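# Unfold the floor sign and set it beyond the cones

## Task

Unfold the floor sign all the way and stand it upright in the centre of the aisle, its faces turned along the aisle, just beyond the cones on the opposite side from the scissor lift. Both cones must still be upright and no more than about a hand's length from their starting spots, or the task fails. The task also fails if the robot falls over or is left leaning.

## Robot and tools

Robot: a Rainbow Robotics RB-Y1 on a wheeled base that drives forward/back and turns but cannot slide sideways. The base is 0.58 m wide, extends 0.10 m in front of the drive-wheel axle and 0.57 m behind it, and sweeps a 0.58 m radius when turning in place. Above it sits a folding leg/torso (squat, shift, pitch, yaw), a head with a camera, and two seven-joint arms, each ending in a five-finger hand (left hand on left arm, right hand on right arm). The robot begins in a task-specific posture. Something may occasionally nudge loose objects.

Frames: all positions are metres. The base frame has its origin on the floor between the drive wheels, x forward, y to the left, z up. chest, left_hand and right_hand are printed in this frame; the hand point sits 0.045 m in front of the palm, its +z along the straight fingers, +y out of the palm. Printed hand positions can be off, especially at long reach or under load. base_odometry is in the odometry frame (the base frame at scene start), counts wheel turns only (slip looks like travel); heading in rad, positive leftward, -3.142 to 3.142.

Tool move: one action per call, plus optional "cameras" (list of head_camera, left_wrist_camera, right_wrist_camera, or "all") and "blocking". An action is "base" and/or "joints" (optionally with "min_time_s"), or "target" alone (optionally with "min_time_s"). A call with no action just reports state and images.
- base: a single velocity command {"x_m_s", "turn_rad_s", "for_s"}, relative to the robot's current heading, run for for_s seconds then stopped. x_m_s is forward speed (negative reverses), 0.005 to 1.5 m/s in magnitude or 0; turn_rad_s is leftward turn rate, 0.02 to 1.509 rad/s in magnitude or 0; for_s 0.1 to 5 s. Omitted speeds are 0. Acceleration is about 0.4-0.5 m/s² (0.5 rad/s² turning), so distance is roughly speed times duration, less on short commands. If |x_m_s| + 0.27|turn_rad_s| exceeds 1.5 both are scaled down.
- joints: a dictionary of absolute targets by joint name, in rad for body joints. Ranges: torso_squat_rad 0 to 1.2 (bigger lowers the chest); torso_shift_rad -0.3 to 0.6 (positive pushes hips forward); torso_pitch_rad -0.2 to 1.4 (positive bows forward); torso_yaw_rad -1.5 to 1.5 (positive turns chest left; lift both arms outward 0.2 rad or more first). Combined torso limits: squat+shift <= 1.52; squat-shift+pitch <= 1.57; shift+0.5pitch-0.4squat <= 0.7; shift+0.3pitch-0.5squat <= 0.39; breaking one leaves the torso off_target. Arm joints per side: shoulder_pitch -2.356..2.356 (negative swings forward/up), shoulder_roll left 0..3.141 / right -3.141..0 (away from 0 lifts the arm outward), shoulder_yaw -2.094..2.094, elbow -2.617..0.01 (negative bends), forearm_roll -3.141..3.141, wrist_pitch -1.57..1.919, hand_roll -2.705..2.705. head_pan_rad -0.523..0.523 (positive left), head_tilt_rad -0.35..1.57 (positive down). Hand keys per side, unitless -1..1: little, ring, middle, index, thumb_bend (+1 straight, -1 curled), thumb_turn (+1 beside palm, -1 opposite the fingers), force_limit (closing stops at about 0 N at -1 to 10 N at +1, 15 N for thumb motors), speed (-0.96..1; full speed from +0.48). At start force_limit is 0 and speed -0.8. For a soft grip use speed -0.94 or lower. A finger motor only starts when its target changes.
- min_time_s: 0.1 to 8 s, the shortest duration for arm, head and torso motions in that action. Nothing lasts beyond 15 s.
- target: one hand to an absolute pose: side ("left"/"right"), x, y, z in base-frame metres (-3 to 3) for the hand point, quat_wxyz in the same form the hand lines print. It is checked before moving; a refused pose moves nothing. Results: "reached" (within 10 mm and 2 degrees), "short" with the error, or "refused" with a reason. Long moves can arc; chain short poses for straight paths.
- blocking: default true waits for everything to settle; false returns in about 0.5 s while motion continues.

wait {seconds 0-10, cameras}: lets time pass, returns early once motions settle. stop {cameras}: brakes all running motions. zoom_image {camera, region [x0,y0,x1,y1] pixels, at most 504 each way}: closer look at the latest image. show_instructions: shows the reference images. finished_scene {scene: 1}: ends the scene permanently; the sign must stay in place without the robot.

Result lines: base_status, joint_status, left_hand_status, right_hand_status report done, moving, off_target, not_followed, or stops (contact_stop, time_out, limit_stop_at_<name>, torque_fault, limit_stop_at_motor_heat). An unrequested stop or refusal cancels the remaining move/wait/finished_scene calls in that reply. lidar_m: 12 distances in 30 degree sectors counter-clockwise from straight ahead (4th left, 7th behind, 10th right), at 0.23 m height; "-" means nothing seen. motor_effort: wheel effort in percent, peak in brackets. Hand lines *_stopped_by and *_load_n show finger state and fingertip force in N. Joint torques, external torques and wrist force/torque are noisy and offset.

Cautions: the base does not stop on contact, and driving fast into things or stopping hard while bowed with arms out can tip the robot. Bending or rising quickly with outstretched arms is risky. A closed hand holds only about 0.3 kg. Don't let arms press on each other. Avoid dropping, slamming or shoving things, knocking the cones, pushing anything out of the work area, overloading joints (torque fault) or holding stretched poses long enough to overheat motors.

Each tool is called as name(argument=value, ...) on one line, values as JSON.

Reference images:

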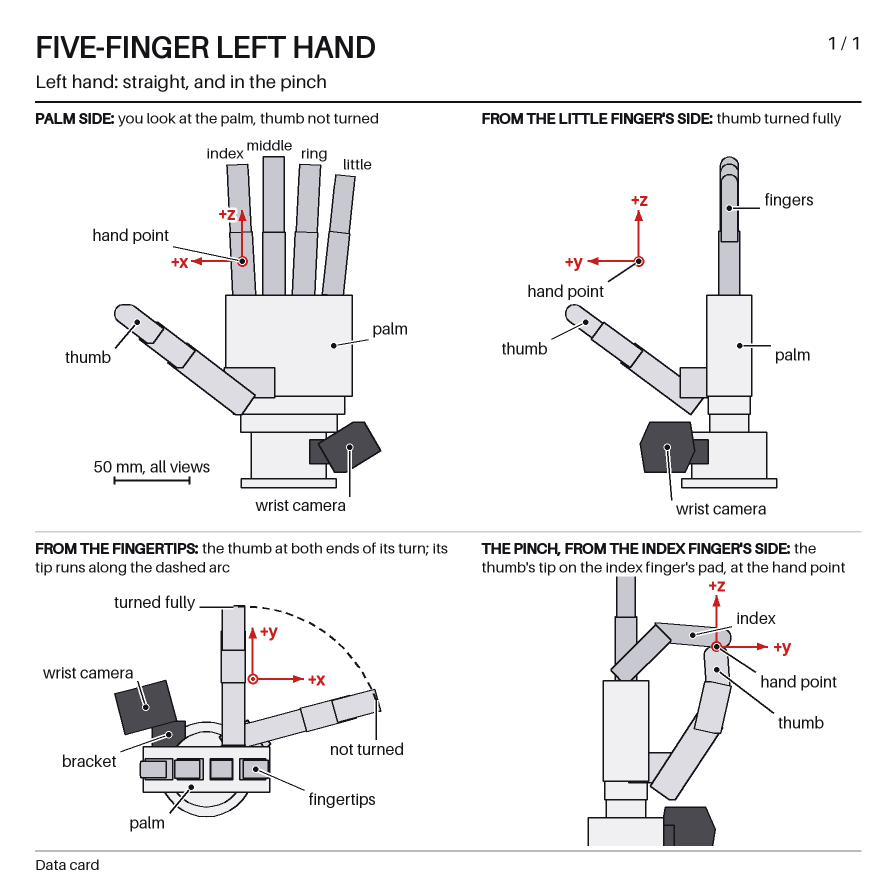

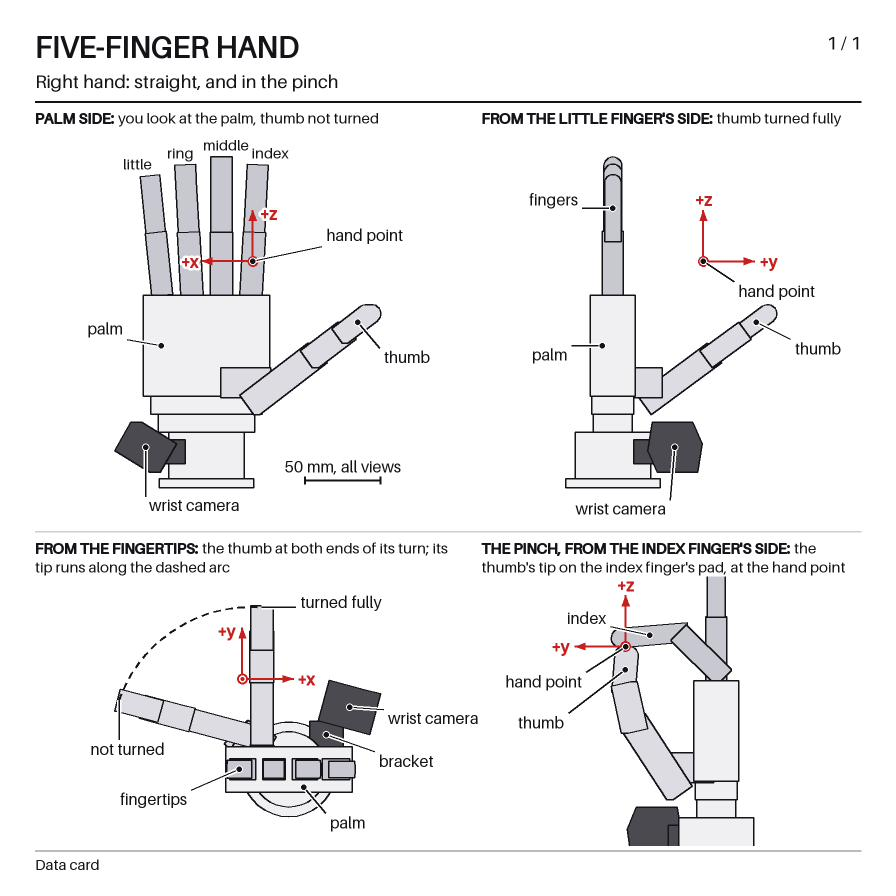

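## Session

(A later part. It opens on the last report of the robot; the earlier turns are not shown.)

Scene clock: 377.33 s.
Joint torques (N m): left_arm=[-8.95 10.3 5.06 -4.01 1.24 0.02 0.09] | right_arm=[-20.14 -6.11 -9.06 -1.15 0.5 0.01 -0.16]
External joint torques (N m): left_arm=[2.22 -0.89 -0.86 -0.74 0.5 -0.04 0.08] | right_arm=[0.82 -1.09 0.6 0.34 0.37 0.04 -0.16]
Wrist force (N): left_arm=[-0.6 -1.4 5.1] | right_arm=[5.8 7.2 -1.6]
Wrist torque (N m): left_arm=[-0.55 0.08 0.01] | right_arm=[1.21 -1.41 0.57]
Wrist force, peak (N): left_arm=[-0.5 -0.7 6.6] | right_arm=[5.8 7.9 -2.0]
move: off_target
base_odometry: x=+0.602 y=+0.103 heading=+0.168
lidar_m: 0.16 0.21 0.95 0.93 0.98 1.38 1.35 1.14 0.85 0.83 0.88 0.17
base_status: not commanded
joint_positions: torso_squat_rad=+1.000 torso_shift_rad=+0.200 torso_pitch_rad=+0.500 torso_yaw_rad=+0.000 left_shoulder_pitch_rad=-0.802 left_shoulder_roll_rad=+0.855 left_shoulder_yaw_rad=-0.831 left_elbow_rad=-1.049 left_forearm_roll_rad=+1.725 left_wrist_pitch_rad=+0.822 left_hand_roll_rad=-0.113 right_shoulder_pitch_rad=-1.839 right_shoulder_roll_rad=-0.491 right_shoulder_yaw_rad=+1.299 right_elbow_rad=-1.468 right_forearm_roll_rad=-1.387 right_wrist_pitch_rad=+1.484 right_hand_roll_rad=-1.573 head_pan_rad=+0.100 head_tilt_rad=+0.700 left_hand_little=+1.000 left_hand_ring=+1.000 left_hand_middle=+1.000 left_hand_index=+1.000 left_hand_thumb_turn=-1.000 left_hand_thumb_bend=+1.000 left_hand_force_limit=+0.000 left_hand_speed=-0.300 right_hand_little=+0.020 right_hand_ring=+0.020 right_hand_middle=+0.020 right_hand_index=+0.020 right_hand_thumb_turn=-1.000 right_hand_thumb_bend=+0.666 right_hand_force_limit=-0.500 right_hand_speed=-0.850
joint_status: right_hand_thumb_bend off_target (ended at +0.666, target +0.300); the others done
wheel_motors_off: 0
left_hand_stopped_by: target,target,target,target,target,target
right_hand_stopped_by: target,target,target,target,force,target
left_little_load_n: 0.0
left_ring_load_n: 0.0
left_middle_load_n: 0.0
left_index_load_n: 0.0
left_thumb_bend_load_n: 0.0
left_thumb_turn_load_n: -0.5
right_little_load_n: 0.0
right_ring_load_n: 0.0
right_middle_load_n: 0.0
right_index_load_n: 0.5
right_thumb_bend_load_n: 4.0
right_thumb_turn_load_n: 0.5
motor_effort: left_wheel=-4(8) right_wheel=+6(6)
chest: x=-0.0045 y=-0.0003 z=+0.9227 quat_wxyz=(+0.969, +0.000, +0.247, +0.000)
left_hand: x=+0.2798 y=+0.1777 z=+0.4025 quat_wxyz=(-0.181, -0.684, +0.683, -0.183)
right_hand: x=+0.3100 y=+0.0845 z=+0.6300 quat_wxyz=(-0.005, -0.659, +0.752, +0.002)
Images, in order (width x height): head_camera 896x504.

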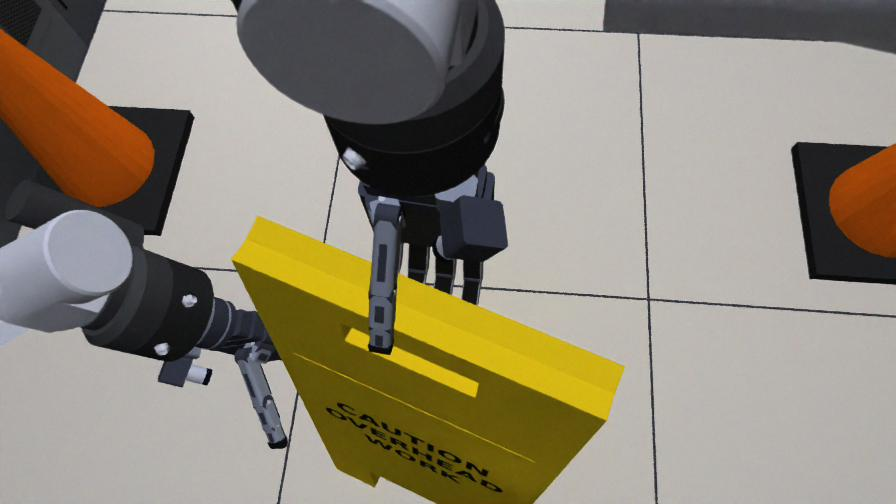

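move(target={"side": "right", "x": 0.31, "y": 0.0845, "z": 0.632, "quat_wxyz": [0, -0.5807, 0.8141, 0]}, min_time_s=1.2)

move(joints={"right_hand_force_limit": -0.5, "right_hand_speed": -0.85, "right_hand_thumb_bend": 0.2, "right_hand_index": -0.3, "right_hand_middle": -0.3, "right_hand_ring": -0.3, "right_hand_little": -0.3}, cameras=["head_camera", "right_wrist_camera"])

Scene clock: 379.20 s.
Joint torques (N m): left_arm=[-8.78 10.52 5.07 -4.24 1.28 0.15 -0.17] | right_arm=[-18.42 -5.53 -10.61 -2.38 0.31 -0.03 -0.16]
External joint torques (N m): left_arm=[2.39 -0.67 -0.85 -0.97 0.53 0.09 -0.19] | right_arm=[2.09 -0.58 -0.76 -0.79 0.16 0.03 -0.16]
Wrist force (N): left_arm=[-1.6 -1.0 5.6] | right_arm=[5.8 4.6 1.3]
Wrist torque (N m): left_arm=[-0.54 0.20 -0.05] | right_arm=[1.10 -1.41 0.52]
Wrist force, peak (N): left_arm=[-1.6 -1.1 6.0] | right_arm=[5.3 7.9 -2.2]
move: done
base_odometry: x=+0.602 y=+0.103 heading=+0.168
lidar_m: 0.16 0.20 0.94 0.93 0.99 1.38 1.35 1.12 0.85 0.83 0.86 0.16
base_status: not commanded
joint_positions: torso_squat_rad=+1.000 torso_shift_rad=+0.200 torso_pitch_rad=+0.500 torso_yaw_rad=+0.000 left_shoulder_pitch_rad=-0.802 left_shoulder_roll_rad=+0.855 left_shoulder_yaw_rad=-0.831 left_elbow_rad=-1.049 left_forearm_roll_rad=+1.725 left_wrist_pitch_rad=+0.822 left_hand_roll_rad=-0.113 right_shoulder_pitch_rad=-1.819 right_shoulder_roll_rad=-0.537 right_shoulder_yaw_rad=+1.291 right_elbow_rad=-1.565 right_forearm_roll_rad=-1.370 right_wrist_pitch_rad=+1.493 right_hand_roll_rad=-1.816 head_pan_rad=+0.100 head_tilt_rad=+0.700 left_hand_little=+1.000 left_hand_ring=+1.000 left_hand_middle=+1.000 left_hand_index=+1.000 left_hand_thumb_turn=-1.000 left_hand_thumb_bend=+1.000 left_hand_force_limit=+0.000 left_hand_speed=-0.300 right_hand_little=+0.020 right_hand_ring=+0.020 right_hand_middle=+0.020 right_hand_index=+0.020 right_hand_thumb_turn=-1.000 right_hand_thumb_bend=+0.665 right_hand_force_limit=-0.500 right_hand_speed=-0.850
joint_status: all done
wheel_motors_off: 0
left_hand_stopped_by: target,target,target,target,target,target
right_hand_stopped_by: target,target,target,target,force,target
left_little_load_n: 0.0
left_ring_load_n: 0.0
left_middle_load_n: 0.0
left_index_load_n: 0.0
left_thumb_bend_load_n: 0.0
left_thumb_turn_load_n: 0.0
right_little_load_n: 0.0
right_ring_load_n: 0.0
right_middle_load_n: 0.0
right_index_load_n: 0.0
right_thumb_bend_load_n: 0.0
right_thumb_turn_load_n: 0.0
motor_effort: left_wheel=-6(9) right_wheel=+5(6)
chest: x=-0.0045 y=-0.0003 z=+0.9227 quat_wxyz=(+0.969, +0.000, +0.247, +0.000)
left_hand: x=+0.2798 y=+0.1777 z=+0.4025 quat_wxyz=(-0.181, -0.684, +0.683, -0.183)
right_hand: x=+0.3099 y=+0.0845 z=+0.6321 quat_wxyz=(-0.001, -0.581, +0.814, +0.001)
right_hand_status: reached (checked arc that bows 2 mm and turns the hand up to 11 deg, planned for 1.2 s): 0 mm and 0.2 deg off.
pictures: none

Scene clock: 380.20 s.
Joint torques (N m): left_arm=[-9.04 10.7 4.7 -3.96 0.88 0.14 -0.04] | right_arm=[-20.23 -6.06 -10.67 -2.36 0.22 -0.09 -0.15]
External joint torques (N m): left_arm=[2.14 -0.49 -1.21 -0.69 0.13 0.09 -0.06] | right_arm=[0.27 -1.11 -0.83 -0.76 0.07 -0.04 -0.15]
Wrist force (N): left_arm=[-1.2 -0.7 5.7] | right_arm=[6.3 5.6 5.4]
Wrist torque (N m): left_arm=[-0.44 0.19 -0.01] | right_arm=[1.24 -1.54 0.47]
Wrist force, peak (N): left_arm=[-1.9 -1.5 6.3] | right_arm=[5.4 5.9 10.2]
move: off_target
base_odometry: x=+0.602 y=+0.103 heading=+0.168
lidar_m: 0.16 0.21 0.95 0.92 0.97 1.39 1.35 1.13 0.86 0.83 0.88 0.17
base_status: not commanded
joint_positions: torso_squat_rad=+1.000 torso_shift_rad=+0.200 torso_pitch_rad=+0.500 torso_yaw_rad=+0.000 left_shoulder_pitch_rad=-0.802 left_shoulder_roll_rad=+0.855 left_shoulder_yaw_rad=-0.831 left_elbow_rad=-1.049 left_forearm_roll_rad=+1.725 left_wrist_pitch_rad=+0.822 left_hand_roll_rad=-0.113 right_shoulder_pitch_rad=-1.818 right_shoulder_roll_rad=-0.537 right_shoulder_yaw_rad=+1.291 right_elbow_rad=-1.565 right_forearm_roll_rad=-1.370 right_wrist_pitch_rad=+1.493 right_hand_roll_rad=-1.816 head_pan_rad=+0.100 head_tilt_rad=+0.700 left_hand_little=+1.000 left_hand_ring=+1.000 left_hand_middle=+1.000 left_hand_index=+1.000 left_hand_thumb_turn=-1.000 left_hand_thumb_bend=+1.000 left_hand_force_limit=+0.000 left_hand_speed=-0.300 right_hand_little=-0.131 right_hand_ring=-0.117 right_hand_middle=-0.131 right_hand_index=-0.131 right_hand_thumb_turn=-1.000 right_hand_thumb_bend=+0.575 right_hand_force_limit=-0.500 right_hand_speed=-0.850
joint_status: right_hand_little off_target (ended at -0.131, target -0.300); right_hand_ring off_target (ended at -0.117, target -0.300); right_hand_middle off_target (ended at -0.131, target -0.300); right_hand_index off_target (ended at -0.131, target -0.300); right_hand_thumb_bend off_target (ended at +0.575, target +0.200); the others done
wheel_motors_off: 0
left_hand_stopped_by: target,target,target,target,target,target
right_hand_stopped_by: force,force,force,force,force,target
left_little_load_n: 0.0
left_ring_load_n: 0.0
left_middle_load_n: 0.0
left_index_load_n: 0.0
left_thumb_bend_load_n: 0.0
left_thumb_turn_load_n: 0.0
right_little_load_n: 3.0
right_ring_load_n: 0.5
right_middle_load_n: 2.5
right_index_load_n: 2.5
right_thumb_bend_load_n: 4.5
right_thumb_turn_load_n: 0.0
motor_effort: left_wheel=-8(8) right_wheel=+6(6)
chest: x=-0.0045 y=-0.0003 z=+0.9227 quat_wxyz=(+0.969, +0.000, +0.247, +0.000)
left_hand: x=+0.2798 y=+0.1777 z=+0.4025 quat_wxyz=(-0.181, -0.684, +0.683, -0.183)
right_hand: x=+0.3098 y=+0.0845 z=+0.6319 quat_wxyz=(-0.001, -0.581, +0.814, +0.001)
Images, in order (width x height): head_camera 896x504, right_wrist_camera 504x504.

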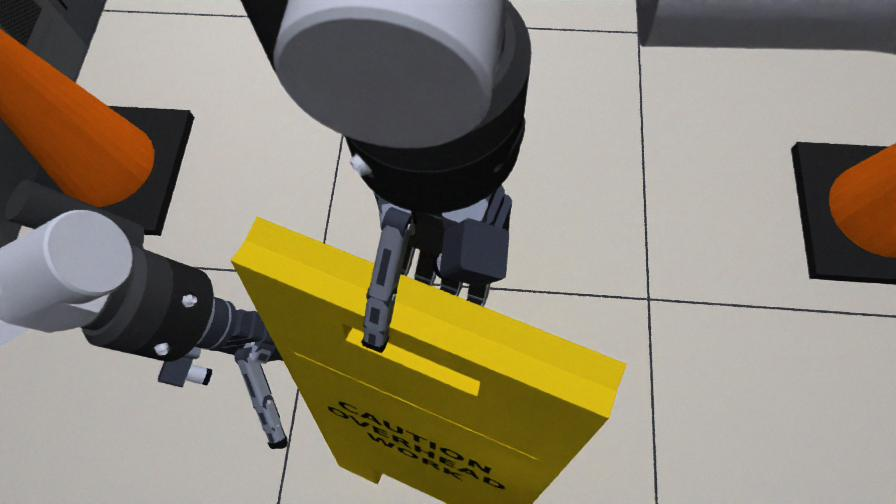

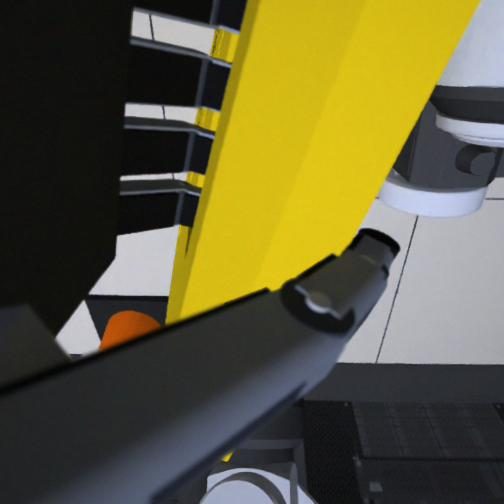

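move(target={"side": "right", "x": 0.316, "y": 0.078, "z": 0.637, "quat_wxyz": [0, -0.6494, 0.7604, 0]}, min_time_s=1.8)

move(target={"side": "right", "x": 0.326, "y": 0.068, "z": 0.637, "quat_wxyz": [0, -0.7071, 0.7071, 0]}, min_time_s=1.8, cameras=["head_camera", "left_wrist_camera"])

Scene clock: 382.77 s.
Joint torques (N m): left_arm=[-8.93 10.94 5.12 -4.18 1.05 0.23 -0.01] | right_arm=[-22.56 -4.73 -12.73 -1.51 -0.46 -0.39 0.09]
External joint torques (N m): left_arm=[2.25 -0.25 -0.8 -0.91 0.3 0.17 -0.03] | right_arm=[-1.6 0.47 -2.96 -0.11 -0.61 -0.35 0.09]
Wrist force (N): left_arm=[-1.7 0.1 5.2] | right_arm=[5.5 4.7 8.6]
Wrist torque (N m): left_arm=[-0.41 0.27 -0.04] | right_arm=[1.07 -1.59 0.63]
Wrist force, peak (N): left_arm=[-1.4 -0.6 6.2] | right_arm=[6.4 5.5 9.9]
move: done
base_odometry: x=+0.602 y=+0.103 heading=+0.168
lidar_m: 0.22 0.25 0.95 0.92 0.98 1.39 1.34 1.13 0.85 0.83 0.87 0.22
base_status: not commanded
joint_positions: torso_squat_rad=+1.000 torso_shift_rad=+0.200 torso_pitch_rad=+0.500 torso_yaw_rad=+0.000 left_shoulder_pitch_rad=-0.802 left_shoulder_roll_rad=+0.855 left_shoulder_yaw_rad=-0.831 left_elbow_rad=-1.049 left_forearm_roll_rad=+1.725 left_wrist_pitch_rad=+0.822 left_hand_roll_rad=-0.113 right_shoulder_pitch_rad=-1.842 right_shoulder_roll_rad=-0.528 right_shoulder_yaw_rad=+1.291 right_elbow_rad=-1.503 right_forearm_roll_rad=-1.390 right_wrist_pitch_rad=+1.489 right_hand_roll_rad=-1.596 head_pan_rad=+0.100 head_tilt_rad=+0.700 left_hand_little=+1.000 left_hand_ring=+1.000 left_hand_middle=+1.000 left_hand_index=+1.000 left_hand_thumb_turn=-1.000 left_hand_thumb_bend=+1.000 left_hand_force_limit=+0.000 left_hand_speed=-0.300 right_hand_little=-0.131 right_hand_ring=-0.117 right_hand_middle=-0.131 right_hand_index=-0.131 right_hand_thumb_turn=-1.000 right_hand_thumb_bend=+0.574 right_hand_force_limit=-0.500 right_hand_speed=-0.850
joint_status: all done
wheel_motors_off: 0
left_hand_stopped_by: target,target,target,target,target,target
right_hand_stopped_by: force,force,force,force,force,target
left_little_load_n: 0.0
left_ring_load_n: 0.0
left_middle_load_n: 0.0
left_index_load_n: 0.0
left_thumb_bend_load_n: 0.0
left_thumb_turn_load_n: 0.0
right_little_load_n: 2.5
right_ring_load_n: 0.5
right_middle_load_n: 2.0
right_index_load_n: 2.0
right_thumb_bend_load_n: 0.0
right_thumb_turn_load_n: 0.0
motor_effort: left_wheel=-8(10) right_wheel=+6(6)
chest: x=-0.0045 y=-0.0003 z=+0.9227 quat_wxyz=(+0.969, +0.000, +0.247, +0.000)
left_hand: x=+0.2798 y=+0.1777 z=+0.4025 quat_wxyz=(-0.181, -0.684, +0.683, -0.183)
right_hand: x=+0.3158 y=+0.0776 z=+0.6366 quat_wxyz=(+0.000, -0.649, +0.761, +0.000)
right_hand_status: reached (checked arc that bows 1 mm and turns the hand up to 10 deg, planned for 1.8 s): 1 mm and 0.1 deg off.
pictures: none

Scene clock: 384.90 s.
Joint torques (N m): left_arm=[-9 10 4.68 -3.73 1.14 0.48 -0.16] | right_arm=[-21.03 -5.14 -7.42 -0.5 0.3 -0.32 0.1]
External joint torques (N m): left_arm=[2.17 -1.19 -1.23 -0.46 0.39 0.43 -0.17] | right_arm=[0.43 0.3 2.19 0.76 0.15 -0.28 0.1]
Wrist force (N): left_arm=[-1.5 -1.2 4.9] | right_arm=[5.7 6.3 1.0]
Wrist torque (N m): left_arm=[-0.45 0.20 -0.05] | right_arm=[1.12 -1.40 0.66]
Wrist force, peak (N): left_arm=[-0.8 -0.6 6.1] | right_arm=[6.3 5.1 8.9]
move: done
base_odometry: x=+0.602 y=+0.103 heading=+0.168
lidar_m: 0.24 0.27 0.95 0.92 0.98 1.39 1.34 1.13 0.85 0.83 0.87 0.25
base_status: not commanded
joint_positions: torso_squat_rad=+1.000 torso_shift_rad=+0.200 torso_pitch_rad=+0.500 torso_yaw_rad=+0.000 left_shoulder_pitch_rad=-0.802 left_shoulder_roll_rad=+0.855 left_shoulder_yaw_rad=-0.831 left_elbow_rad=-1.049 left_forearm_roll_rad=+1.725 left_wrist_pitch_rad=+0.822 left_hand_roll_rad=-0.113 right_shoulder_pitch_rad=-1.855 right_shoulder_roll_rad=-0.518 right_shoulder_yaw_rad=+1.293 right_elbow_rad=-1.428 right_forearm_roll_rad=-1.404 right_wrist_pitch_rad=+1.478 right_hand_roll_rad=-1.378 head_pan_rad=+0.100 head_tilt_rad=+0.700 left_hand_little=+1.000 left_hand_ring=+1.000 left_hand_middle=+1.000 left_hand_index=+1.000 left_hand_thumb_turn=-1.000 left_hand_thumb_bend=+1.000 left_hand_force_limit=+0.000 left_hand_speed=-0.300 right_hand_little=-0.131 right_hand_ring=-0.117 right_hand_middle=-0.131 right_hand_index=-0.131 right_hand_thumb_turn=-1.000 right_hand_thumb_bend=+0.575 right_hand_force_limit=-0.500 right_hand_speed=-0.850
joint_status: all done
wheel_motors_off: 0
left_hand_stopped_by: target,target,target,target,target,target
right_hand_stopped_by: force,force,force,force,force,target
left_little_load_n: 0.0
left_ring_load_n: 0.0
left_middle_load_n: 0.0
left_index_load_n: 0.0
left_thumb_bend_load_n: 0.0
left_thumb_turn_load_n: 0.0
right_little_load_n: 0.0
right_ring_load_n: 0.0
right_middle_load_n: 0.0
right_index_load_n: 0.0
right_thumb_bend_load_n: 1.5
right_thumb_turn_load_n: 0.5
motor_effort: left_wheel=-7(8) right_wheel=+6(6)
chest: x=-0.0045 y=-0.0003 z=+0.9227 quat_wxyz=(+0.969, +0.000, +0.247, +0.000)
left_hand: x=+0.2798 y=+0.1777 z=+0.4025 quat_wxyz=(-0.181, -0.684, +0.683, -0.183)
right_hand: x=+0.3258 y=+0.0681 z=+0.6371 quat_wxyz=(+0.001, -0.707, +0.707, +0.000)
right_hand_status: reached (checked arc that bows 1 mm and turns the hand up to 9 deg, planned for 1.8 s): 0 mm and 0.1 deg off.
Images, in order (width x height): head_camera 896x504, left_wrist_camera 504x504.

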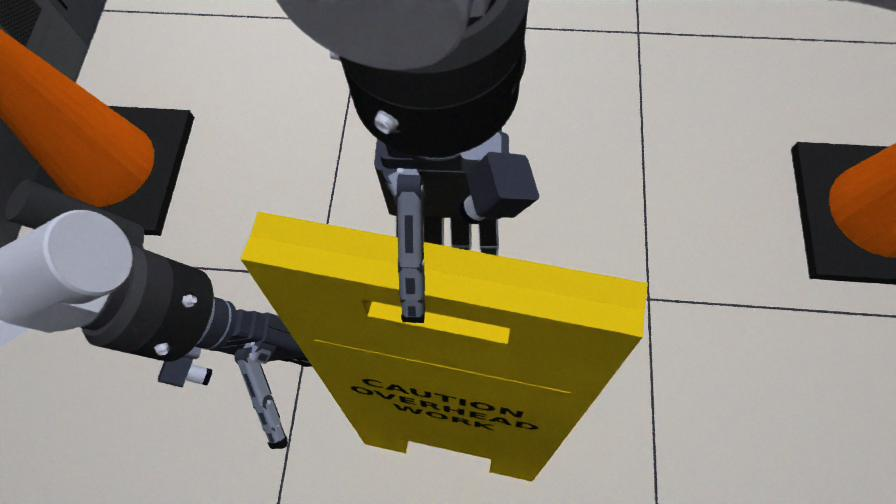

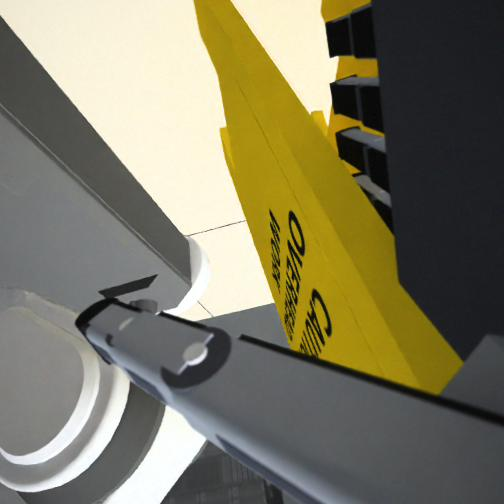

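move(target={"side": "left", "x": 0.245, "y": 0.18, "z": 0.4, "quat_wxyz": [0.183, 0.683, -0.683, 0.183]}, min_time_s=1.8, cameras=["head_camera", "left_wrist_camera"])

Scene clock: 387.33 s.
Joint torques (N m): left_arm=[-6.39 12.14 2.9 -4.78 0.37 -0.08 0.55] | right_arm=[-20.68 -5.38 -7.3 -0.61 0.51 -0.33 -0.1]
External joint torques (N m): left_arm=[3.02 0.86 -3.06 -1.29 -0.34 -0.11 0.54] | right_arm=[0.79 0.06 2.31 0.65 0.35 -0.3 -0.1]
Wrist force (N): left_arm=[-1.0 -2.1 5.6] | right_arm=[6.3 6.9 -0.8]
Wrist torque (N m): left_arm=[-0.56 0.15 0.05] | right_arm=[1.09 -1.44 0.71]
Wrist force, peak (N): left_arm=[-2.5 -1.5 6.0] | right_arm=[6.8 7.5 -1.0]
move: done
base_odometry: x=+0.602 y=+0.103 heading=+0.168
lidar_m: 0.20 0.23 0.95 0.93 0.98 1.38 1.35 1.14 0.85 0.83 0.88 0.20
base_status: not commanded
joint_positions: torso_squat_rad=+1.000 torso_shift_rad=+0.200 torso_pitch_rad=+0.500 torso_yaw_rad=+0.000 left_shoulder_pitch_rad=-0.703 left_shoulder_roll_rad=+0.914 left_shoulder_yaw_rad=-0.842 left_elbow_rad=-1.193 left_forearm_roll_rad=+1.705 left_wrist_pitch_rad=+0.756 left_hand_roll_rad=-0.072 right_shoulder_pitch_rad=-1.855 right_shoulder_roll_rad=-0.518 right_shoulder_yaw_rad=+1.293 right_elbow_rad=-1.428 right_forearm_roll_rad=-1.404 right_wrist_pitch_rad=+1.478 right_hand_roll_rad=-1.377 head_pan_rad=+0.100 head_tilt_rad=+0.700 left_hand_little=+1.000 left_hand_ring=+1.000 left_hand_middle=+1.000 left_hand_index=+1.000 left_hand_thumb_turn=-1.000 left_hand_thumb_bend=+1.000 left_hand_force_limit=+0.000 left_hand_speed=-0.300 right_hand_little=-0.131 right_hand_ring=-0.117 right_hand_middle=-0.131 right_hand_index=-0.131 right_hand_thumb_turn=-1.000 right_hand_thumb_bend=+0.575 right_hand_force_limit=-0.500 right_hand_speed=-0.850
joint_status: all done
wheel_motors_off: 0
left_hand_stopped_by: target,target,target,target,target,target
right_hand_stopped_by: force,force,force,force,force,target
left_little_load_n: 0.0
left_ring_load_n: 0.0
left_middle_load_n: 0.0
left_index_load_n: 0.0
left_thumb_bend_load_n: 0.0
left_thumb_turn_load_n: 0.0
right_little_load_n: 0.0
right_ring_load_n: 0.0
right_middle_load_n: 0.0
right_index_load_n: -0.5
right_thumb_bend_load_n: 3.5
right_thumb_turn_load_n: 0.5
motor_effort: left_wheel=-7(8) right_wheel=+6(6)
chest: x=-0.0045 y=-0.0003 z=+0.9227 quat_wxyz=(+0.969, +0.000, +0.247, +0.000)
left_hand: x=+0.2455 y=+0.1797 z=+0.4003 quat_wxyz=(-0.184, -0.683, +0.683, -0.184)
left_hand_status: reached (checked arc that bows 6 mm and turns the hand up to 1 deg, planned for 1.8 s): 1 mm and 0.1 deg off.
right_hand: x=+0.3258 y=+0.0681 z=+0.6372 quat_wxyz=(+0.001, -0.707, +0.707, +0.000)
Images, in order (width x height): head_camera 896x504, left_wrist_camera 504x504.

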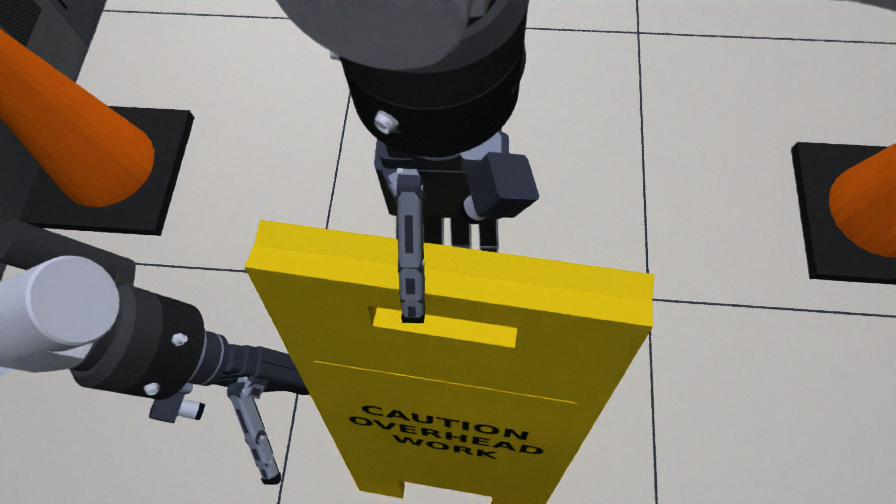

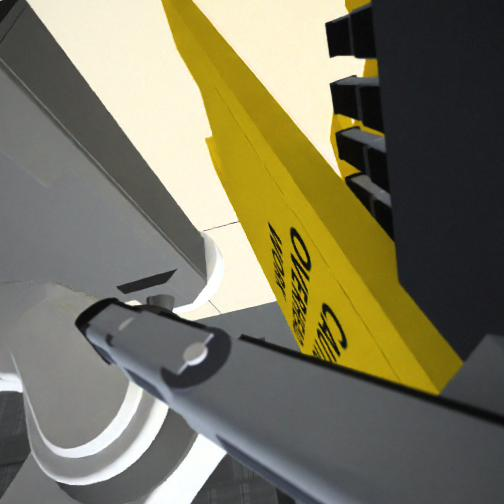

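move(cameras=["all"])

Scene clock: 388.37 s.
Joint torques (N m): left_arm=[-6.28 12.48 2.98 -4.97 0.53 0.03 0.52] | right_arm=[-21.09 -5.28 -7.82 -0.61 0.6 -0.25 0.04]
External joint torques (N m): left_arm=[3.13 1.2 -2.97 -1.48 -0.18 0 0.5] | right_arm=[0.38 0.16 1.79 0.66 0.45 -0.21 0.04]
Wrist force (N): left_arm=[-0.9 -2.4 5.1] | right_arm=[6.0 7.6 -1.4]
Wrist torque (N m): left_arm=[-0.57 0.09 0.12] | right_arm=[1.24 -1.36 0.68]
Wrist force, peak (N): left_arm=[-1.2 -2.3 6.4] | right_arm=[6.5 7.3 -1.6]
base_odometry: x=+0.602 y=+0.103 heading=+0.168
lidar_m: 0.20 0.23 0.94 0.93 0.98 1.38 1.35 1.14 0.85 0.83 0.88 0.21
base_status: not commanded
joint_positions: torso_squat_rad=+1.000 torso_shift_rad=+0.200 torso_pitch_rad=+0.500 torso_yaw_rad=+0.000 left_shoulder_pitch_rad=-0.703 left_shoulder_roll_rad=+0.914 left_shoulder_yaw_rad=-0.842 left_elbow_rad=-1.193 left_forearm_roll_rad=+1.705 left_wrist_pitch_rad=+0.756 left_hand_roll_rad=-0.072 right_shoulder_pitch_rad=-1.855 right_shoulder_roll_rad=-0.518 right_shoulder_yaw_rad=+1.293 right_elbow_rad=-1.428 right_forearm_roll_rad=-1.404 right_wrist_pitch_rad=+1.478 right_hand_roll_rad=-1.377 head_pan_rad=+0.100 head_tilt_rad=+0.700 left_hand_little=+1.000 left_hand_ring=+1.000 left_hand_middle=+1.000 left_hand_index=+1.000 left_hand_thumb_turn=-1.000 left_hand_thumb_bend=+1.000 left_hand_force_limit=+0.000 left_hand_speed=-0.300 right_hand_little=-0.131 right_hand_ring=-0.117 right_hand_middle=-0.131 right_hand_index=-0.131 right_hand_thumb_turn=-1.000 right_hand_thumb_bend=+0.575 right_hand_force_limit=-0.500 right_hand_speed=-0.850
joint_status: all done
wheel_motors_off: 0
left_hand_stopped_by: target,target,target,target,target,target
right_hand_stopped_by: force,force,force,force,force,target
left_little_load_n: 0.0
left_ring_load_n: 0.0
left_middle_load_n: 0.0
left_index_load_n: 0.0
left_thumb_bend_load_n: 0.0
left_thumb_turn_load_n: 0.0
right_little_load_n: 0.0
right_ring_load_n: 0.0
right_middle_load_n: 0.0
right_index_load_n: 0.0
right_thumb_bend_load_n: 3.5
right_thumb_turn_load_n: 0.5
motor_effort: left_wheel=-5(8) right_wheel=+6(6)
chest: x=-0.0045 y=-0.0003 z=+0.9227 quat_wxyz=(+0.969, +0.000, +0.247, +0.000) (m; base frame)
left_hand: x=+0.2455 y=+0.1797 z=+0.4003 quat_wxyz=(-0.184, -0.683, +0.683, -0.184) (m; base frame)
left_hand_status: reached (checked arc that bows 6 mm and turns the hand up to 1 deg, planned for 1.8 s): 1 mm and 0.1 deg off.
right_hand: x=+0.3258 y=+0.0681 z=+0.6372 quat_wxyz=(+0.001, -0.707, +0.707, +0.000) (m; base frame)
pictures: head_camera, left_wrist_camera, right_wrist_camera
Images, in order (width x height): head_camera 896x504, left_wrist_camera 504x504, right_wrist_camera 504x504.

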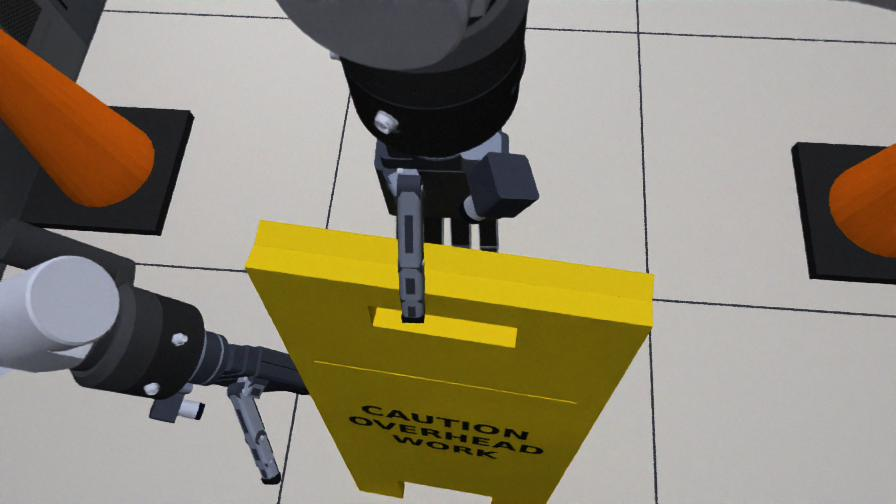

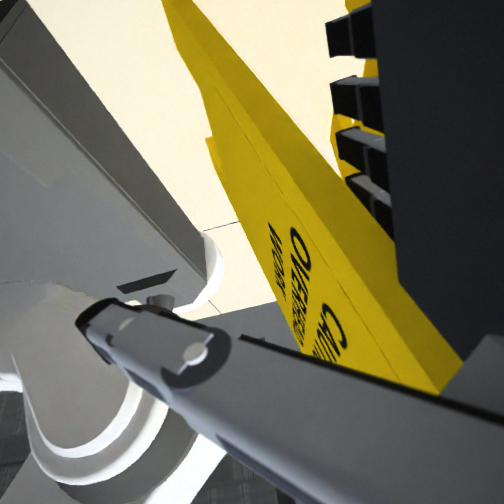

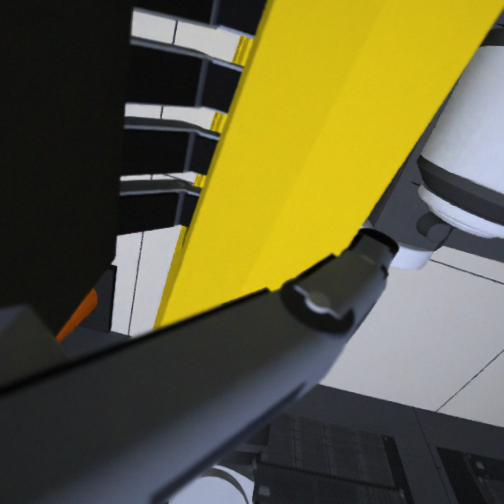

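move(target={"side":"left","x":0.245,"y":0.27,"z":0.41,"quat_wxyz":[-0.184,-0.683,0.683,-0.184]}, min_time_s=1.5, cameras=["head_camera"])

move(joints={"left_hand_roll_rad":-1.64,"left_hand_thumb_bend":0.3,"right_hand_thumb_bend":0.45,"right_hand_index":-0.3,"right_hand_middle":-0.3,"right_hand_ring":-0.3,"right_hand_little":-0.3}, min_time_s=2, cameras=["head_camera"])

Scene clock: 393.77 s.
Joint torques (N m): left_arm=[-6.73 15.46 7.1 -1.7 1.1 0.39 -0.11] | right_arm=[-20.63 -5.72 -7.49 -0.99 0.46 -0.3 -0.01]
External joint torques (N m): left_arm=[1.86 0.98 1.37 0.25 0.36 0.05 -0.12] | right_arm=[0.84 -0.28 2.12 0.28 0.31 -0.27 -0.01]
Wrist force (N): left_arm=[-1.1 -0.2 5.6] | right_arm=[5.4 4.7 1.5]
Wrist torque (N m): left_arm=[-0.47 0.22 0.00] | right_arm=[1.10 -1.38 0.61]
Wrist force, peak (N): left_arm=[-1.1 -3.1 5.9] | right_arm=[6.2 7.6 -0.9]
move: done
base_odometry: x=+0.602 y=+0.103 heading=+0.168
lidar_m: 0.26 0.29 0.95 0.93 0.98 1.39 1.35 1.13 0.86 0.83 0.88 0.26
base_status: not commanded
joint_positions: torso_squat_rad=+1.000 torso_shift_rad=+0.200 torso_pitch_rad=+0.500 torso_yaw_rad=+0.000 left_shoulder_pitch_rad=-0.664 left_shoulder_roll_rad=+0.979 left_shoulder_yaw_rad=-0.728 left_elbow_rad=-0.987 left_forearm_roll_rad=+1.907 left_wrist_pitch_rad=+0.909 left_hand_roll_rad=-0.403 right_shoulder_pitch_rad=-1.855 right_shoulder_roll_rad=-0.518 right_shoulder_yaw_rad=+1.293 right_elbow_rad=-1.428 right_forearm_roll_rad=-1.404 right_wrist_pitch_rad=+1.478 right_hand_roll_rad=-1.377 head_pan_rad=+0.100 head_tilt_rad=+0.700 left_hand_little=+1.000 left_hand_ring=+1.000 left_hand_middle=+1.000 left_hand_index=+1.000 left_hand_thumb_turn=-1.000 left_hand_thumb_bend=+1.000 left_hand_force_limit=+0.000 left_hand_speed=-0.300 right_hand_little=-0.131 right_hand_ring=-0.117 right_hand_middle=-0.131 right_hand_index=-0.131 right_hand_thumb_turn=-1.000 right_hand_thumb_bend=+0.574 right_hand_force_limit=-0.500 right_hand_speed=-0.850
joint_status: all done
wheel_motors_off: 0
left_hand_stopped_by: target,target,target,target,target,target
right_hand_stopped_by: force,force,force,force,force,target
left_little_load_n: 0.0
left_ring_load_n: 0.0
left_middle_load_n: 0.0
left_index_load_n: 0.0
left_thumb_bend_load_n: 0.0
left_thumb_turn_load_n: 0.0
right_little_load_n: 0.5
right_ring_load_n: 0.0
right_middle_load_n: 0.0
right_index_load_n: 0.0
right_thumb_bend_load_n: 0.0
right_thumb_turn_load_n: 0.0
motor_effort: left_wheel=-5(8) right_wheel=+6(6)
chest: x=-0.0045 y=-0.0003 z=+0.9227 quat_wxyz=(+0.969, +0.000, +0.247, +0.000)
left_hand: x=+0.2448 y=+0.2695 z=+0.4103 quat_wxyz=(-0.183, -0.683, +0.683, -0.184)
left_hand_status: reached (checked arc that bows 6 mm and turns the hand up to 1 deg, planned for 1.5 s): 1 mm and 0.2 deg off.
right_hand: x=+0.3259 y=+0.0681 z=+0.6371 quat_wxyz=(+0.001, -0.707, +0.707, +0.000)
Images, in order (width x height): head_camera 896x504.

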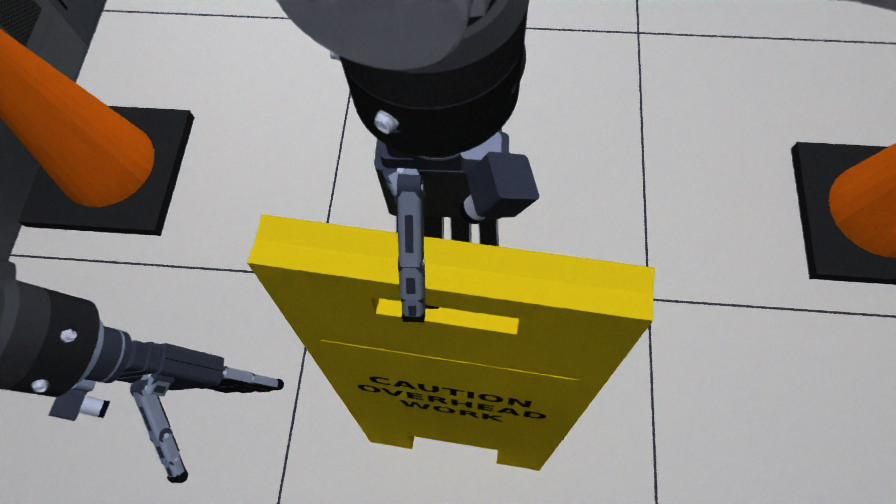

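Scene clock: 396.07 s.
Joint torques (N m): left_arm=[-6.86 15.79 6.38 -1.74 1.15 0.34 0.11] | right_arm=[-21.06 -5.28 -7.51 -0.91 0.5 -0.24 0.03]
External joint torques (N m): left_arm=[1.75 1.29 0.64 0.2 0.42 0.04 0.11] | right_arm=[0.41 0.16 2.1 0.36 0.35 -0.2 0.03]
Wrist force (N): left_arm=[0.9 2.2 5.1] | right_arm=[5.7 4.6 0.4]
Wrist torque (N m): left_arm=[-0.30 0.01 0.03] | right_arm=[0.97 -1.40 0.65]
Wrist force, peak (N): left_arm=[1.2 3.1 5.9] | right_arm=[6.1 5.9 0.6]
move: off_target
base_odometry: x=+0.602 y=+0.103 heading=+0.168
lidar_m: 0.26 0.28 0.94 0.93 0.98 1.38 1.35 1.15 0.86 0.83 0.89 0.26
base_status: not commanded
joint_positions: torso_squat_rad=+1.000 torso_shift_rad=+0.200 torso_pitch_rad=+0.500 torso_yaw_rad=+0.000 left_shoulder_pitch_rad=-0.664 left_shoulder_roll_rad=+0.979 left_shoulder_yaw_rad=-0.728 left_elbow_rad=-0.987 left_forearm_roll_rad=+1.907 left_wrist_pitch_rad=+0.909 left_hand_roll_rad=-1.640 right_shoulder_pitch_rad=-1.855 right_shoulder_roll_rad=-0.518 right_shoulder_yaw_rad=+1.293 right_elbow_rad=-1.428 right_forearm_roll_rad=-1.404 right_wrist_pitch_rad=+1.478 right_hand_roll_rad=-1.377 head_pan_rad=+0.100 head_tilt_rad=+0.700 left_hand_little=+1.000 left_hand_ring=+1.000 left_hand_middle=+1.000 left_hand_index=+1.000 left_hand_thumb_turn=-1.000 left_hand_thumb_bend=+0.300 left_hand_force_limit=+0.000 left_hand_speed=-0.300 right_hand_little=-0.131 right_hand_ring=-0.117 right_hand_middle=-0.131 right_hand_index=-0.131 right_hand_thumb_turn=-1.000 right_hand_thumb_bend=+0.451 right_hand_force_limit=-0.500 right_hand_speed=-0.850
joint_status: right_hand_little off_target (ended at -0.131, target -0.300); right_hand_ring off_target (ended at -0.117, target -0.300); right_hand_middle off_target (ended at -0.131, target -0.300); right_hand_index off_target (ended at -0.131, target -0.300); the others done
wheel_motors_off: 0
left_hand_stopped_by: target,target,target,target,target,target
right_hand_stopped_by: force,force,force,force,target,target
left_little_load_n: 0.0
left_ring_load_n: 0.0
left_middle_load_n: 0.0
left_index_load_n: 0.0
left_thumb_bend_load_n: -0.5
left_thumb_turn_load_n: 0.0
right_little_load_n: 0.0
right_ring_load_n: 0.0
right_middle_load_n: 0.0
right_index_load_n: 0.0
right_thumb_bend_load_n: 1.0
right_thumb_turn_load_n: 0.0
motor_effort: left_wheel=-6(10) right_wheel=+6(6)
chest: x=-0.0045 y=-0.0003 z=+0.9227 quat_wxyz=(+0.969, +0.000, +0.247, +0.000)
left_hand: x=+0.2562 y=+0.3366 z=+0.3714 quat_wxyz=(-0.042, -0.161, +0.952, -0.256)
right_hand: x=+0.3259 y=+0.0681 z=+0.6371 quat_wxyz=(+0.001, -0.707, +0.707, +0.000)
Images, in order (width x height): head_camera 896x504.

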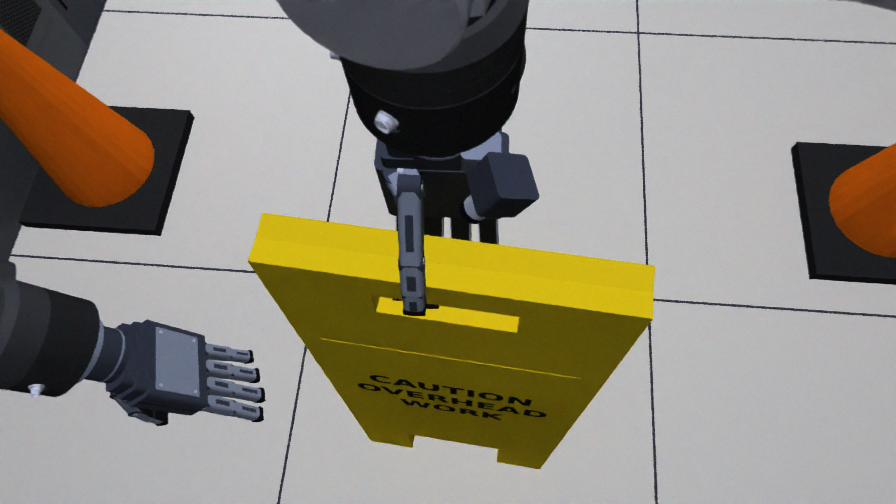

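wait(seconds=0, cameras=["left_wrist_camera","right_wrist_camera"])

Scene clock: 396.47 s.
Joint torques (N m): left_arm=[-6.47 15.37 7.08 -1.6 0.96 0.35 0.23] | right_arm=[-20.67 -5.31 -7.42 -0.99 0.46 -0.41 0]
External joint torques (N m): left_arm=[2.15 0.87 1.34 0.34 0.23 0.05 0.23] | right_arm=[0.8 0.13 2.19 0.27 0.3 -0.38 0]
Wrist force (N): left_arm=[0.7 1.8 5.1] | right_arm=[6.0 5.2 -0.2]
Wrist torque (N m): left_arm=[-0.39 0.09 0.02] | right_arm=[1.11 -1.39 0.68]
Wrist force, peak (N): left_arm=[1.0 2.4 5.6] | right_arm=[6.2 5.5 0.1]
base_odometry: x=+0.602 y=+0.103 heading=+0.168
lidar_m: 0.26 0.28 0.95 0.93 0.99 1.38 1.34 1.13 0.85 0.82 0.88 0.27
base_status: not commanded
joint_positions: torso_squat_rad=+1.000 torso_shift_rad=+0.200 torso_pitch_rad=+0.500 torso_yaw_rad=+0.000 left_shoulder_pitch_rad=-0.664 left_shoulder_roll_rad=+0.979 left_shoulder_yaw_rad=-0.728 left_elbow_rad=-0.987 left_forearm_roll_rad=+1.907 left_wrist_pitch_rad=+0.909 left_hand_roll_rad=-1.640 right_shoulder_pitch_rad=-1.855 right_shoulder_roll_rad=-0.518 right_shoulder_yaw_rad=+1.293 right_elbow_rad=-1.428 right_forearm_roll_rad=-1.404 right_wrist_pitch_rad=+1.478 right_hand_roll_rad=-1.377 head_pan_rad=+0.100 head_tilt_rad=+0.700 left_hand_little=+1.000 left_hand_ring=+1.000 left_hand_middle=+1.000 left_hand_index=+1.000 left_hand_thumb_turn=-1.000 left_hand_thumb_bend=+0.300 left_hand_force_limit=+0.000 left_hand_speed=-0.300 right_hand_little=-0.131 right_hand_ring=-0.117 right_hand_middle=-0.131 right_hand_index=-0.131 right_hand_thumb_turn=-1.000 right_hand_thumb_bend=+0.451 right_hand_force_limit=-0.500 right_hand_speed=-0.850
joint_status: right_hand_little off_target (ended at -0.131, target -0.300); right_hand_ring off_target (ended at -0.117, target -0.300); right_hand_middle off_target (ended at -0.131, target -0.300); right_hand_index off_target (ended at -0.131, target -0.300); the others done
wheel_motors_off: 0
left_hand_stopped_by: target,target,target,target,target,target
right_hand_stopped_by: force,force,force,force,target,target
left_little_load_n: 0.0
left_ring_load_n: -0.5
left_middle_load_n: 0.0
left_index_load_n: 0.0
left_thumb_bend_load_n: 0.0
left_thumb_turn_load_n: 0.0
right_little_load_n: 0.0
right_ring_load_n: 0.0
right_middle_load_n: 0.0
right_index_load_n: 0.0
right_thumb_bend_load_n: 1.0
right_thumb_turn_load_n: 0.0
motor_effort: left_wheel=-5(10) right_wheel=+6(6)
chest: x=-0.0045 y=-0.0003 z=+0.9227 quat_wxyz=(+0.969, +0.000, +0.247, +0.000)
left_hand: x=+0.2562 y=+0.3366 z=+0.3714 quat_wxyz=(-0.042, -0.161, +0.952, -0.256)
right_hand: x=+0.3259 y=+0.0681 z=+0.6371 quat_wxyz=(+0.001, -0.707, +0.707, +0.000)
Images, in order (width x height): left_wrist_camera 504x504, right_wrist_camera 504x504.

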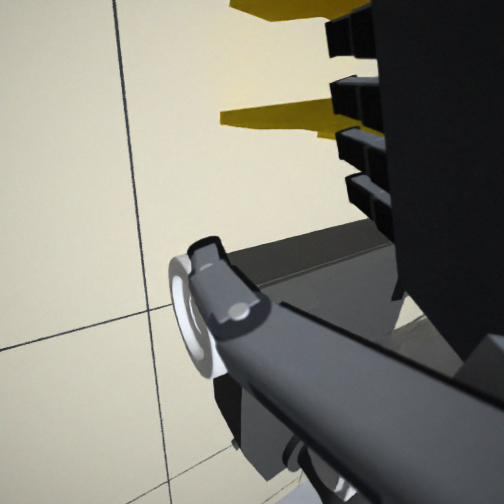

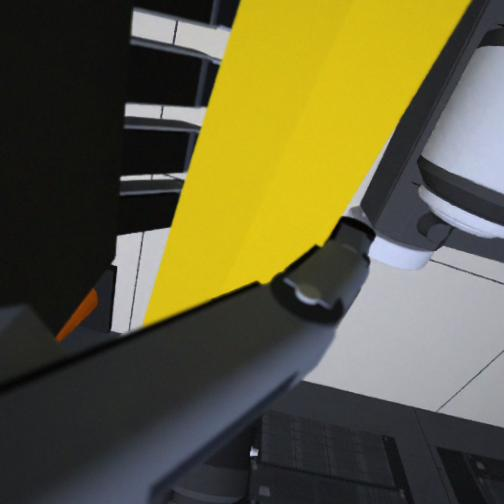

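move(target={"side":"left","x":0.30,"y":0.40,"z":0.43,"quat_wxyz":[0.3536,0.612,-0.612,0.3536]}, min_time_s=2, cameras=["head_camera","left_wrist_camera"])

Scene clock: 399.37 s.
Joint torques (N m): left_arm=[-8.22 17.74 4.13 0.82 1 0.43 0.28] | right_arm=[-21.11 -5.74 -7.48 -1.2 0.44 -0.3 0.06]
External joint torques (N m): left_arm=[0.38 -0.4 1.33 0.61 0.16 -0.09 0.26] | right_arm=[0.36 -0.29 2.13 0.07 0.28 -0.26 0.06]
Wrist force (N): left_arm=[-1.2 1.0 5.1] | right_arm=[5.8 5.8 0.6]
Wrist torque (N m): left_arm=[-0.35 0.23 0.03] | right_arm=[1.22 -1.36 0.62]
Wrist force, peak (N): left_arm=[1.1 2.2 6.0] | right_arm=[6.2 6.3 1.0]
move: short
base_odometry: x=+0.602 y=+0.103 heading=+0.168
lidar_m: 0.26 0.28 0.95 0.93 0.98 1.38 1.34 1.12 0.86 0.82 0.88 0.26
base_status: not commanded
joint_positions: torso_squat_rad=+1.000 torso_shift_rad=+0.200 torso_pitch_rad=+0.500 torso_yaw_rad=+0.000 left_shoulder_pitch_rad=-0.809 left_shoulder_roll_rad=+0.935 left_shoulder_yaw_rad=-0.561 left_elbow_rad=-0.267 left_forearm_roll_rad=+2.206 left_wrist_pitch_rad=+1.128 left_hand_roll_rad=-1.046 right_shoulder_pitch_rad=-1.855 right_shoulder_roll_rad=-0.518 right_shoulder_yaw_rad=+1.293 right_elbow_rad=-1.428 right_forearm_roll_rad=-1.404 right_wrist_pitch_rad=+1.478 right_hand_roll_rad=-1.377 head_pan_rad=+0.100 head_tilt_rad=+0.700 left_hand_little=+1.000 left_hand_ring=+1.000 left_hand_middle=+1.000 left_hand_index=+1.000 left_hand_thumb_turn=-1.000 left_hand_thumb_bend=+0.300 left_hand_force_limit=+0.000 left_hand_speed=-0.300 right_hand_little=-0.131 right_hand_ring=-0.117 right_hand_middle=-0.131 right_hand_index=-0.131 right_hand_thumb_turn=-1.000 right_hand_thumb_bend=+0.451 right_hand_force_limit=-0.500 right_hand_speed=-0.850
joint_status: all done
wheel_motors_off: 0
left_hand_stopped_by: target,target,target,target,target,target
right_hand_stopped_by: force,force,force,force,target,target
left_little_load_n: 0.0
left_ring_load_n: 0.0
left_middle_load_n: 0.0
left_index_load_n: 0.0
left_thumb_bend_load_n: 0.0
left_thumb_turn_load_n: 0.0
right_little_load_n: 0.0
right_ring_load_n: 0.0
right_middle_load_n: 0.0
right_index_load_n: 0.0
right_thumb_bend_load_n: 1.0
right_thumb_turn_load_n: 0.0
motor_effort: left_wheel=-6(9) right_wheel=+6(6)
chest: x=-0.0045 y=-0.0003 z=+0.9227 quat_wxyz=(+0.969, +0.000, +0.247, +0.000)
left_hand: x=+0.2995 y=+0.3997 z=+0.4304 quat_wxyz=(-0.077, -0.699, +0.658, -0.270)
left_hand_status: short (checked arc that bows 34 mm and turns the hand up to 72 deg, as near as the solve gets, planned for 2.0 s): 1 mm and 35.2 deg off. The place is met; only the turn is off.
right_hand: x=+0.3259 y=+0.0681 z=+0.6371 quat_wxyz=(+0.001, -0.707, +0.707, +0.000)
Images, in order (width x height): head_camera 896x504, left_wrist_camera 504x504.

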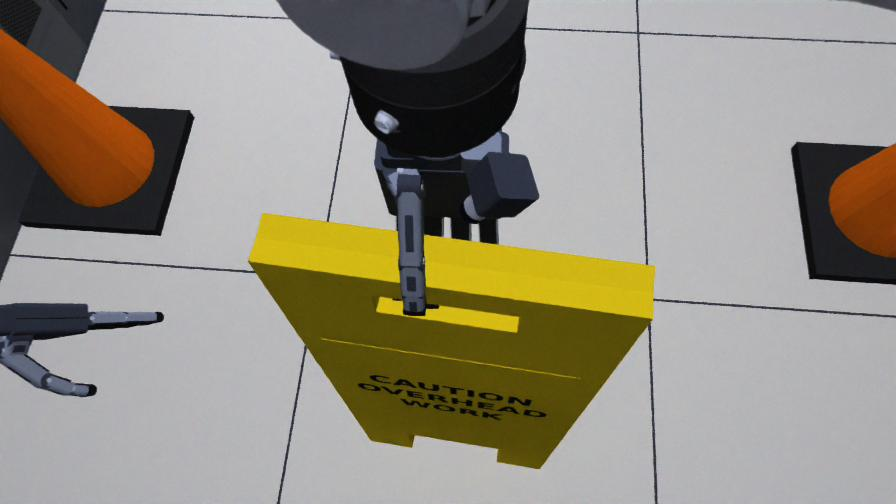

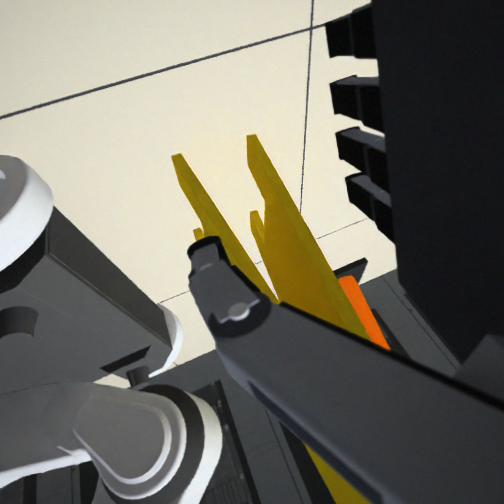

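zoom_image(camera="left_wrist_camera", region=[120, 80, 400, 360])

Scaled by 1.800 from the camera's image (finer frame: 720x720).

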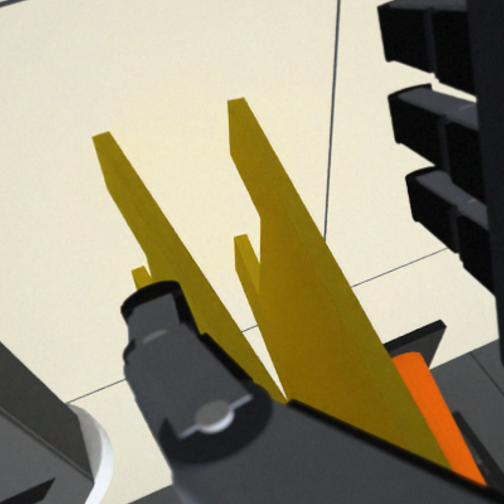

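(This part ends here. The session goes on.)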